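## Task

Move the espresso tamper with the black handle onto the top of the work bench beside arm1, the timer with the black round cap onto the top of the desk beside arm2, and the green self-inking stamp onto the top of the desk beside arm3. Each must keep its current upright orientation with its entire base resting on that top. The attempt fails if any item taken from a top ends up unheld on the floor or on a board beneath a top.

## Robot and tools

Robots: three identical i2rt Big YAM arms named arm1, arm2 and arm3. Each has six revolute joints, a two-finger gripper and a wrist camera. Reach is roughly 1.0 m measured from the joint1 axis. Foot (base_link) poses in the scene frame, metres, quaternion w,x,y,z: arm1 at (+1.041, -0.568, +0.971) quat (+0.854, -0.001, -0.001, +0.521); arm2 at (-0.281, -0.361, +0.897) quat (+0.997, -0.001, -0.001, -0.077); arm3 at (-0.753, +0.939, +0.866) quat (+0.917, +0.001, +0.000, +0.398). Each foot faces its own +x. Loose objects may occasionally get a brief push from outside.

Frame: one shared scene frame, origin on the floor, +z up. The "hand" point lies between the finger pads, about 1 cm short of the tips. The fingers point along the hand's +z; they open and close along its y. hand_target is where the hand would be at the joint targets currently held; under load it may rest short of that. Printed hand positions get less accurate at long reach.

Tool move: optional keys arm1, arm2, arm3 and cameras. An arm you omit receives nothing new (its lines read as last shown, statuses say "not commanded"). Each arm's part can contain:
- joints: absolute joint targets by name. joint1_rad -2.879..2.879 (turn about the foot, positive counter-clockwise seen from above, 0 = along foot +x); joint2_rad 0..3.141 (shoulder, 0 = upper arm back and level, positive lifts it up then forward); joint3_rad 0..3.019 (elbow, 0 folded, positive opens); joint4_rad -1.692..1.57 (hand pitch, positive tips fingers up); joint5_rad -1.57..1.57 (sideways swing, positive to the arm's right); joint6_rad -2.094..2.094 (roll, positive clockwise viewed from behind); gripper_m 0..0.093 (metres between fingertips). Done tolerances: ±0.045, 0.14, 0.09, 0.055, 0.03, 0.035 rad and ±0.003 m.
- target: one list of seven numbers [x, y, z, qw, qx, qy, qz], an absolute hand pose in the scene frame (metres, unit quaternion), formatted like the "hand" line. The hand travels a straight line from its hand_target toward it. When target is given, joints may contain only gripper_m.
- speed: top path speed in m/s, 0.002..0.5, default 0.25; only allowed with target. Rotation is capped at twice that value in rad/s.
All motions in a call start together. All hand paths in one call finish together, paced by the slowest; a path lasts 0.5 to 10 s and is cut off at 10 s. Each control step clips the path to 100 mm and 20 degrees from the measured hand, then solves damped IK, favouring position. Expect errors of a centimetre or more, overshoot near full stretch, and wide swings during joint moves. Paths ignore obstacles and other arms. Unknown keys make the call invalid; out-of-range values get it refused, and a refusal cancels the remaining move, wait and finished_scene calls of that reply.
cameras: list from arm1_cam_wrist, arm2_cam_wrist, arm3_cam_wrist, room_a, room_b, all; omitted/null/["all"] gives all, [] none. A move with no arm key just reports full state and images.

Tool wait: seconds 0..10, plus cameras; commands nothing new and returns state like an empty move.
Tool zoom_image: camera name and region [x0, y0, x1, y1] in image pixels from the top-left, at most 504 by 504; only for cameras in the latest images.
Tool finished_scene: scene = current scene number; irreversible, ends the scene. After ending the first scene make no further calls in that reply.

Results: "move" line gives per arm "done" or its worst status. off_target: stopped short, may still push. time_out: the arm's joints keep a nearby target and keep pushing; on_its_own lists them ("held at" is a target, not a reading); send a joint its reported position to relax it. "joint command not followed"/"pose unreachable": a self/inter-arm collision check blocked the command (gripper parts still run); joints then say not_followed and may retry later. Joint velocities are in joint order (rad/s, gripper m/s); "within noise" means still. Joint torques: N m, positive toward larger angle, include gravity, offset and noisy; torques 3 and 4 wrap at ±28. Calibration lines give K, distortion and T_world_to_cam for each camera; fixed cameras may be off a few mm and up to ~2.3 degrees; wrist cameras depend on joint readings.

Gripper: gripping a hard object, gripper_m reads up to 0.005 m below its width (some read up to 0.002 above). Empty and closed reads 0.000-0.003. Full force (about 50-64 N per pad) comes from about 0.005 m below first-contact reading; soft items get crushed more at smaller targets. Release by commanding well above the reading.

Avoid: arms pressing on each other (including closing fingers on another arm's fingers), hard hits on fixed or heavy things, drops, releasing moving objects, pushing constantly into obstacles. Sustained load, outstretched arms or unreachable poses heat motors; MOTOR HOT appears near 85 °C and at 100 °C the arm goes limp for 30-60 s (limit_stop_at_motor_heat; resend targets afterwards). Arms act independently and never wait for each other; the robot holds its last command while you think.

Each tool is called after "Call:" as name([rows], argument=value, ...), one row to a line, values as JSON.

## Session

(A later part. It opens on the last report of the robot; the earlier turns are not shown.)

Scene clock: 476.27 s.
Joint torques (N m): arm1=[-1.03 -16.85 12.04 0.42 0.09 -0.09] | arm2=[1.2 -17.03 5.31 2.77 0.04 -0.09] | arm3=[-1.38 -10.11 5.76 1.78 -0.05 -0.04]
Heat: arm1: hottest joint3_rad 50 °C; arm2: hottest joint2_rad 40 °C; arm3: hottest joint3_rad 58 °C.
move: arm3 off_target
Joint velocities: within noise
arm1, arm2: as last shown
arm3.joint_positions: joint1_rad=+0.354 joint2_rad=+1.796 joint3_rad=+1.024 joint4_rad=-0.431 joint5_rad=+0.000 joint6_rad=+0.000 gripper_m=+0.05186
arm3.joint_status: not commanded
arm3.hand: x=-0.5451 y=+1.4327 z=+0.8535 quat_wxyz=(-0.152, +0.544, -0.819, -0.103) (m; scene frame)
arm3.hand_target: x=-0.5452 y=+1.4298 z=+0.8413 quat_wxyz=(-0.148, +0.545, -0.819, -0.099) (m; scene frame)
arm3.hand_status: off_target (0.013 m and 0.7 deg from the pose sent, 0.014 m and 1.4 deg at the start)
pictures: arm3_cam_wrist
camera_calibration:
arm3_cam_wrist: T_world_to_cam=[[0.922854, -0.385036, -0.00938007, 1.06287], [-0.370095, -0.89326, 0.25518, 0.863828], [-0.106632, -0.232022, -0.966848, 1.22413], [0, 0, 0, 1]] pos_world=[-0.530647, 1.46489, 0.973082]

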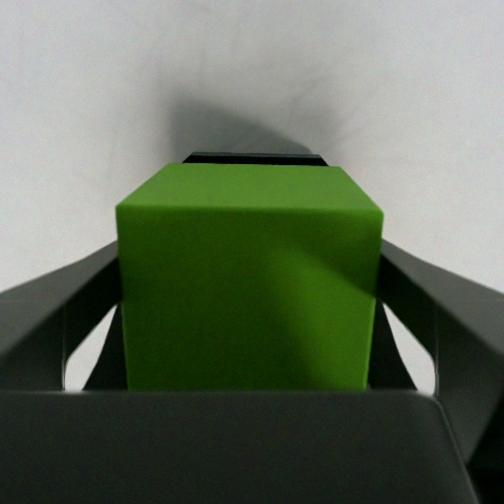

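Contact. Release.

Call:
move(arm3={"joints":{"gripper_m":0.06}}, cameras=["arm3_cam_wrist"])

Call:
move(arm3={"joints":{"gripper_m":0.092}}, cameras=[])

Call:
move(arm3={"target":[-0.562,1.385,1.0,0.1444,-0.5464,0.8194,0.0963],"speed":0.2})

Call:
zoom_image(camera="room_a", region=[60, 260, 140, 340])

Call:
zoom_image(camera="room_a", region=[220, 140, 320, 240])

Call:
zoom_image(camera="room_b", region=[320, 340, 480, 500])

Scene clock: 487.93 s.
Joint torques (N m): arm1=[-1.2 -16.85 12.04 0.4 0.09 -0.08] | arm2=[0.97 -17.61 5.39 2.97 0.07 -0.09] | arm3=[-1.38 -11.05 5.71 1.68 -0.05 -0.06]
Heat: arm1: hottest joint3_rad 50 °C; arm2: hottest joint2_rad 40 °C; arm3: hottest joint3_rad 57 °C.
move: arm3 done
Joint velocities: within noise
arm1: as last shown
arm2.joint_positions: joint1_rad=+2.072 joint2_rad=+1.886 joint3_rad=+0.685 joint4_rad=+1.154 joint5_rad=+0.005 joint6_rad=+0.011 gripper_m=+0.08195
arm2.joint_status: not commanded
arm2.hand: x=-0.4793 y=+0.1944 z=+0.9981 quat_wxyz=(-0.395, +0.589, -0.421, -0.566) (m; scene frame)
arm2.hand_target: x=-0.4849 y=+0.1921 z=+1.0196 quat_wxyz=(-0.406, +0.579, -0.406, -0.579) (m; scene frame)
arm2.hand_status: not commanded
arm3.joint_positions: joint1_rad=+0.354 joint2_rad=+1.807 joint3_rad=+1.024 joint4_rad=-0.429 joint5_rad=+0.000 joint6_rad=+0.000 gripper_m=+0.05996
arm3.joint_status: all done
arm3.hand: x=-0.5455 y=+1.4319 z=+0.8484 quat_wxyz=(-0.149, +0.544, -0.820, -0.101) (m; scene frame)
arm3.hand_target: x=-0.5452 y=+1.4298 z=+0.8413 quat_wxyz=(-0.148, +0.545, -0.819, -0.099) (m; scene frame)
arm3.hand_status: not commanded
pictures: arm3_cam_wrist
camera_calibration:
arm3_cam_wrist: T_world_to_cam=[[0.922836, -0.385076, -0.0094477, 1.06294], [-0.36929, -0.891447, 0.262577, 0.855815], [-0.109534, -0.238827, -0.964865, 1.22542], [0, 0, 0, 1]] pos_world=[-0.53065, 1.46489, 0.967685]

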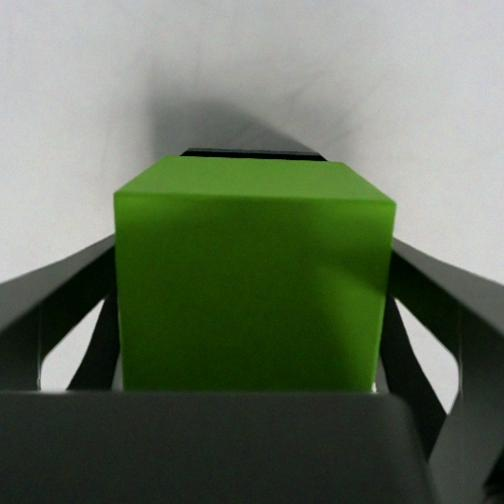

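Scene clock: 488.57 s.
Joint torques (N m): arm1=[-1.14 -16.79 12.04 0.38 0.1 -0.08] | arm2=[1.44 -16.73 5.16 2.85 0.04 -0.09] | arm3=[-1.26 -10.87 5.68 1.74 -0.06 -0.04]
Heat: arm1: hottest joint3_rad 50 °C; arm2: hottest joint2_rad 40 °C; arm3: hottest joint3_rad 56 °C.
move: arm3 done
Joint velocities: within noise
arm1.joint_positions: joint1_rad=+1.891 joint2_rad=+1.642 joint3_rad=+1.517 joint4_rad=-1.132 joint5_rad=+0.001 joint6_rad=+0.012 gripper_m=+0.08493
arm1.joint_status: not commanded
arm1.hand: x=+0.4751 y=-0.4791 z=+1.1891 quat_wxyz=(-0.011, +0.985, -0.082, -0.154) (m; scene frame)
arm1.hand_target: x=+0.4610 y=-0.4781 z=+1.2101 quat_wxyz=(-0.014, +0.982, -0.077, -0.174) (m; scene frame)
arm1.hand_status: not commanded
arm2: as last shown
arm3.joint_positions: joint1_rad=+0.354 joint2_rad=+1.807 joint3_rad=+1.024 joint4_rad=-0.429 joint5_rad=+0.000 joint6_rad=+0.000 gripper_m=+0.09184
arm3.joint_status: all done
arm3.hand: x=-0.5455 y=+1.4319 z=+0.8484 quat_wxyz=(-0.149, +0.544, -0.820, -0.101) (m; scene frame)
arm3.hand_target: x=-0.5452 y=+1.4298 z=+0.8413 quat_wxyz=(-0.148, +0.545, -0.819, -0.099) (m; scene frame)
arm3.hand_status: not commanded
pictures: none
No camera images: "cameras" was empty.

Scene clock: 490.20 s.
Joint torques (N m): arm1=[-1.08 -16.79 12.05 0.4 0.1 -0.08] | arm2=[1.2 -17.38 5.29 3.03 0.07 -0.1] | arm3=[-1.67 -10.05 11.43 0.62 -0.11 -0.08]
Heat: arm1: hottest joint3_rad 50 °C; arm2: hottest joint2_rad 40 °C; arm3: hottest joint3_rad 57 °C.
move: arm3 off_target
Joint velocities: within noise
arm1, arm2: as last shown
arm3.joint_positions: joint1_rad=+0.354 joint2_rad=+1.475 joint3_rad=+1.007 joint4_rad=-0.817 joint5_rad=+0.000 joint6_rad=-0.002 gripper_m=+0.09193
arm3.joint_status: not commanded
arm3.hand: x=-0.5726 y=+1.3667 z=+0.9709 quat_wxyz=(-0.119, +0.548, -0.824, -0.080) (m; scene frame)
arm3.hand_target: x=-0.5626 y=+1.3836 z=+1.0002 quat_wxyz=(-0.145, +0.546, -0.819, -0.096) (m; scene frame)
arm3.hand_status: off_target (0.036 m and 3.5 deg from the pose sent, 0.160 m and 0.8 deg at the start)
pictures: arm1_cam_wrist, arm2_cam_wrist, arm3_cam_wrist, room_a, room_b
camera_calibration:
arm1_cam_wrist: T_world_to_cam=[[0.163213, 0.986559, 0.00791646, 0.384818], [0.938304, -0.157699, 0.307761, -0.885262], [0.304872, -0.0428024, -0.951431, 1.08906], [0, 0, 0, 1]] pos_world=[0.435813, -0.472636, 1.30557]
arm2_cam_wrist: T_world_to_cam=[[0.940604, 0.339359, -0.00992359, 0.394209], [0.206425, -0.594868, -0.776866, 0.991605], [-0.26954, 0.728675, -0.629588, 0.477983], [0, 0, 0, 1]] pos_world=[-0.446652, 0.107801, 1.07519]
arm3_cam_wrist: T_world_to_cam=[[0.923333, -0.383895, -0.00903985, 1.0623], [-0.359243, -0.871878, 0.332826, 0.666301], [-0.135652, -0.304062, -0.942945, 1.37799], [0, 0, 0, 1]] pos_world=[-0.554568, 1.40774, 1.08721]

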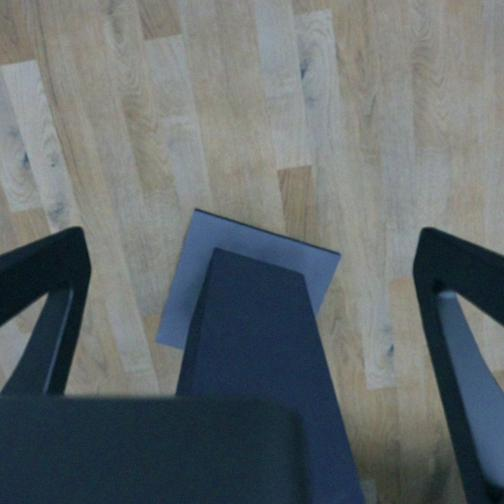

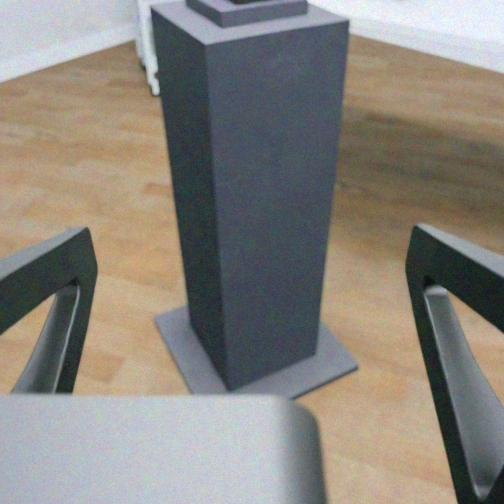

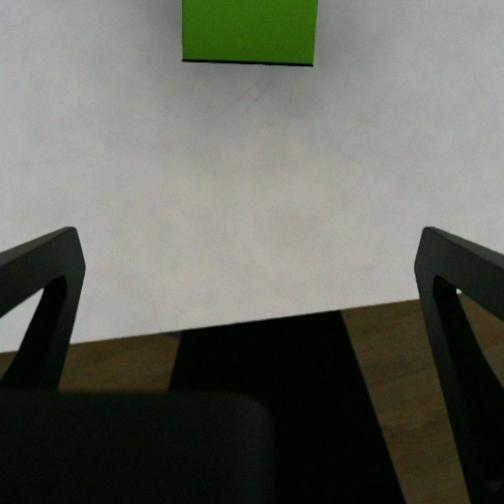

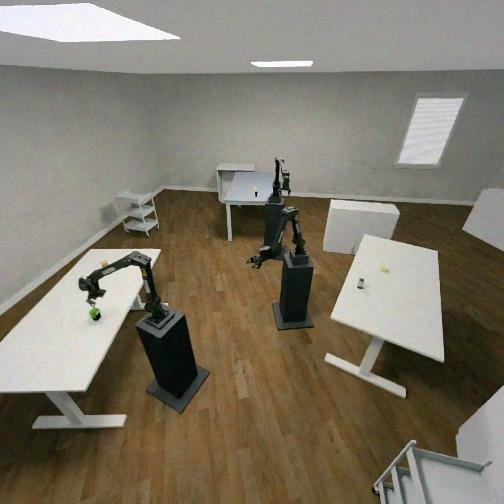

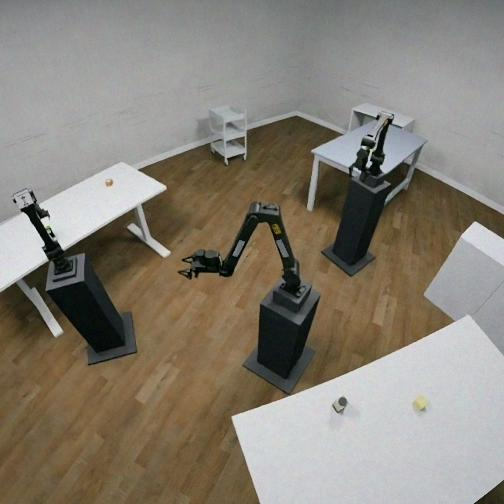

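Scaled by 6.300 from the camera's 504x504 image, which has a finer 720x720 frame.

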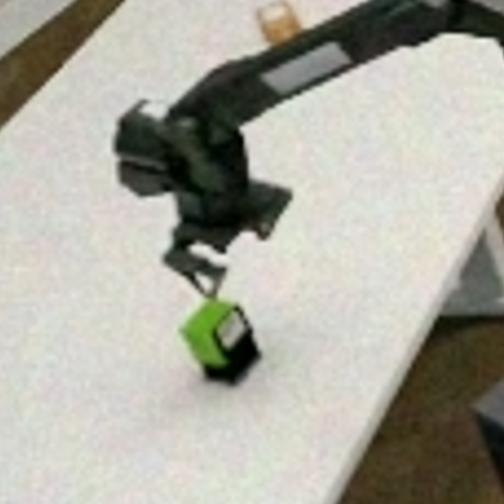

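Scaled by 5.040 from the camera's 504x504 image, which has a finer 720x720 frame.

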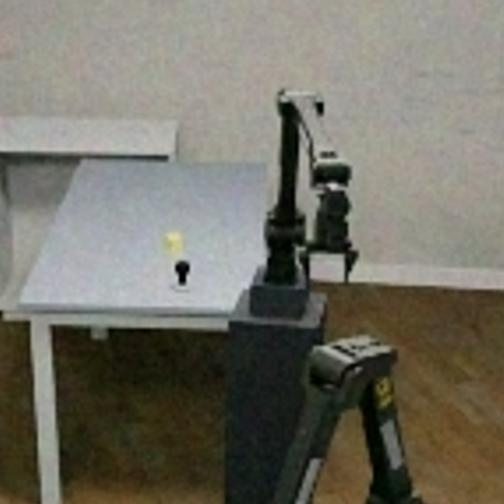

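Scaled by 3.150 from the camera's 504x504 image, which has a finer 720x720 frame.

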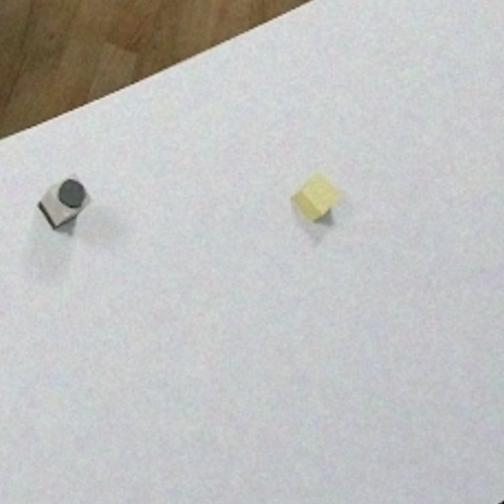

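All placed.

Call:
finished_scene(scene=2)

The scene is finished: the task was done.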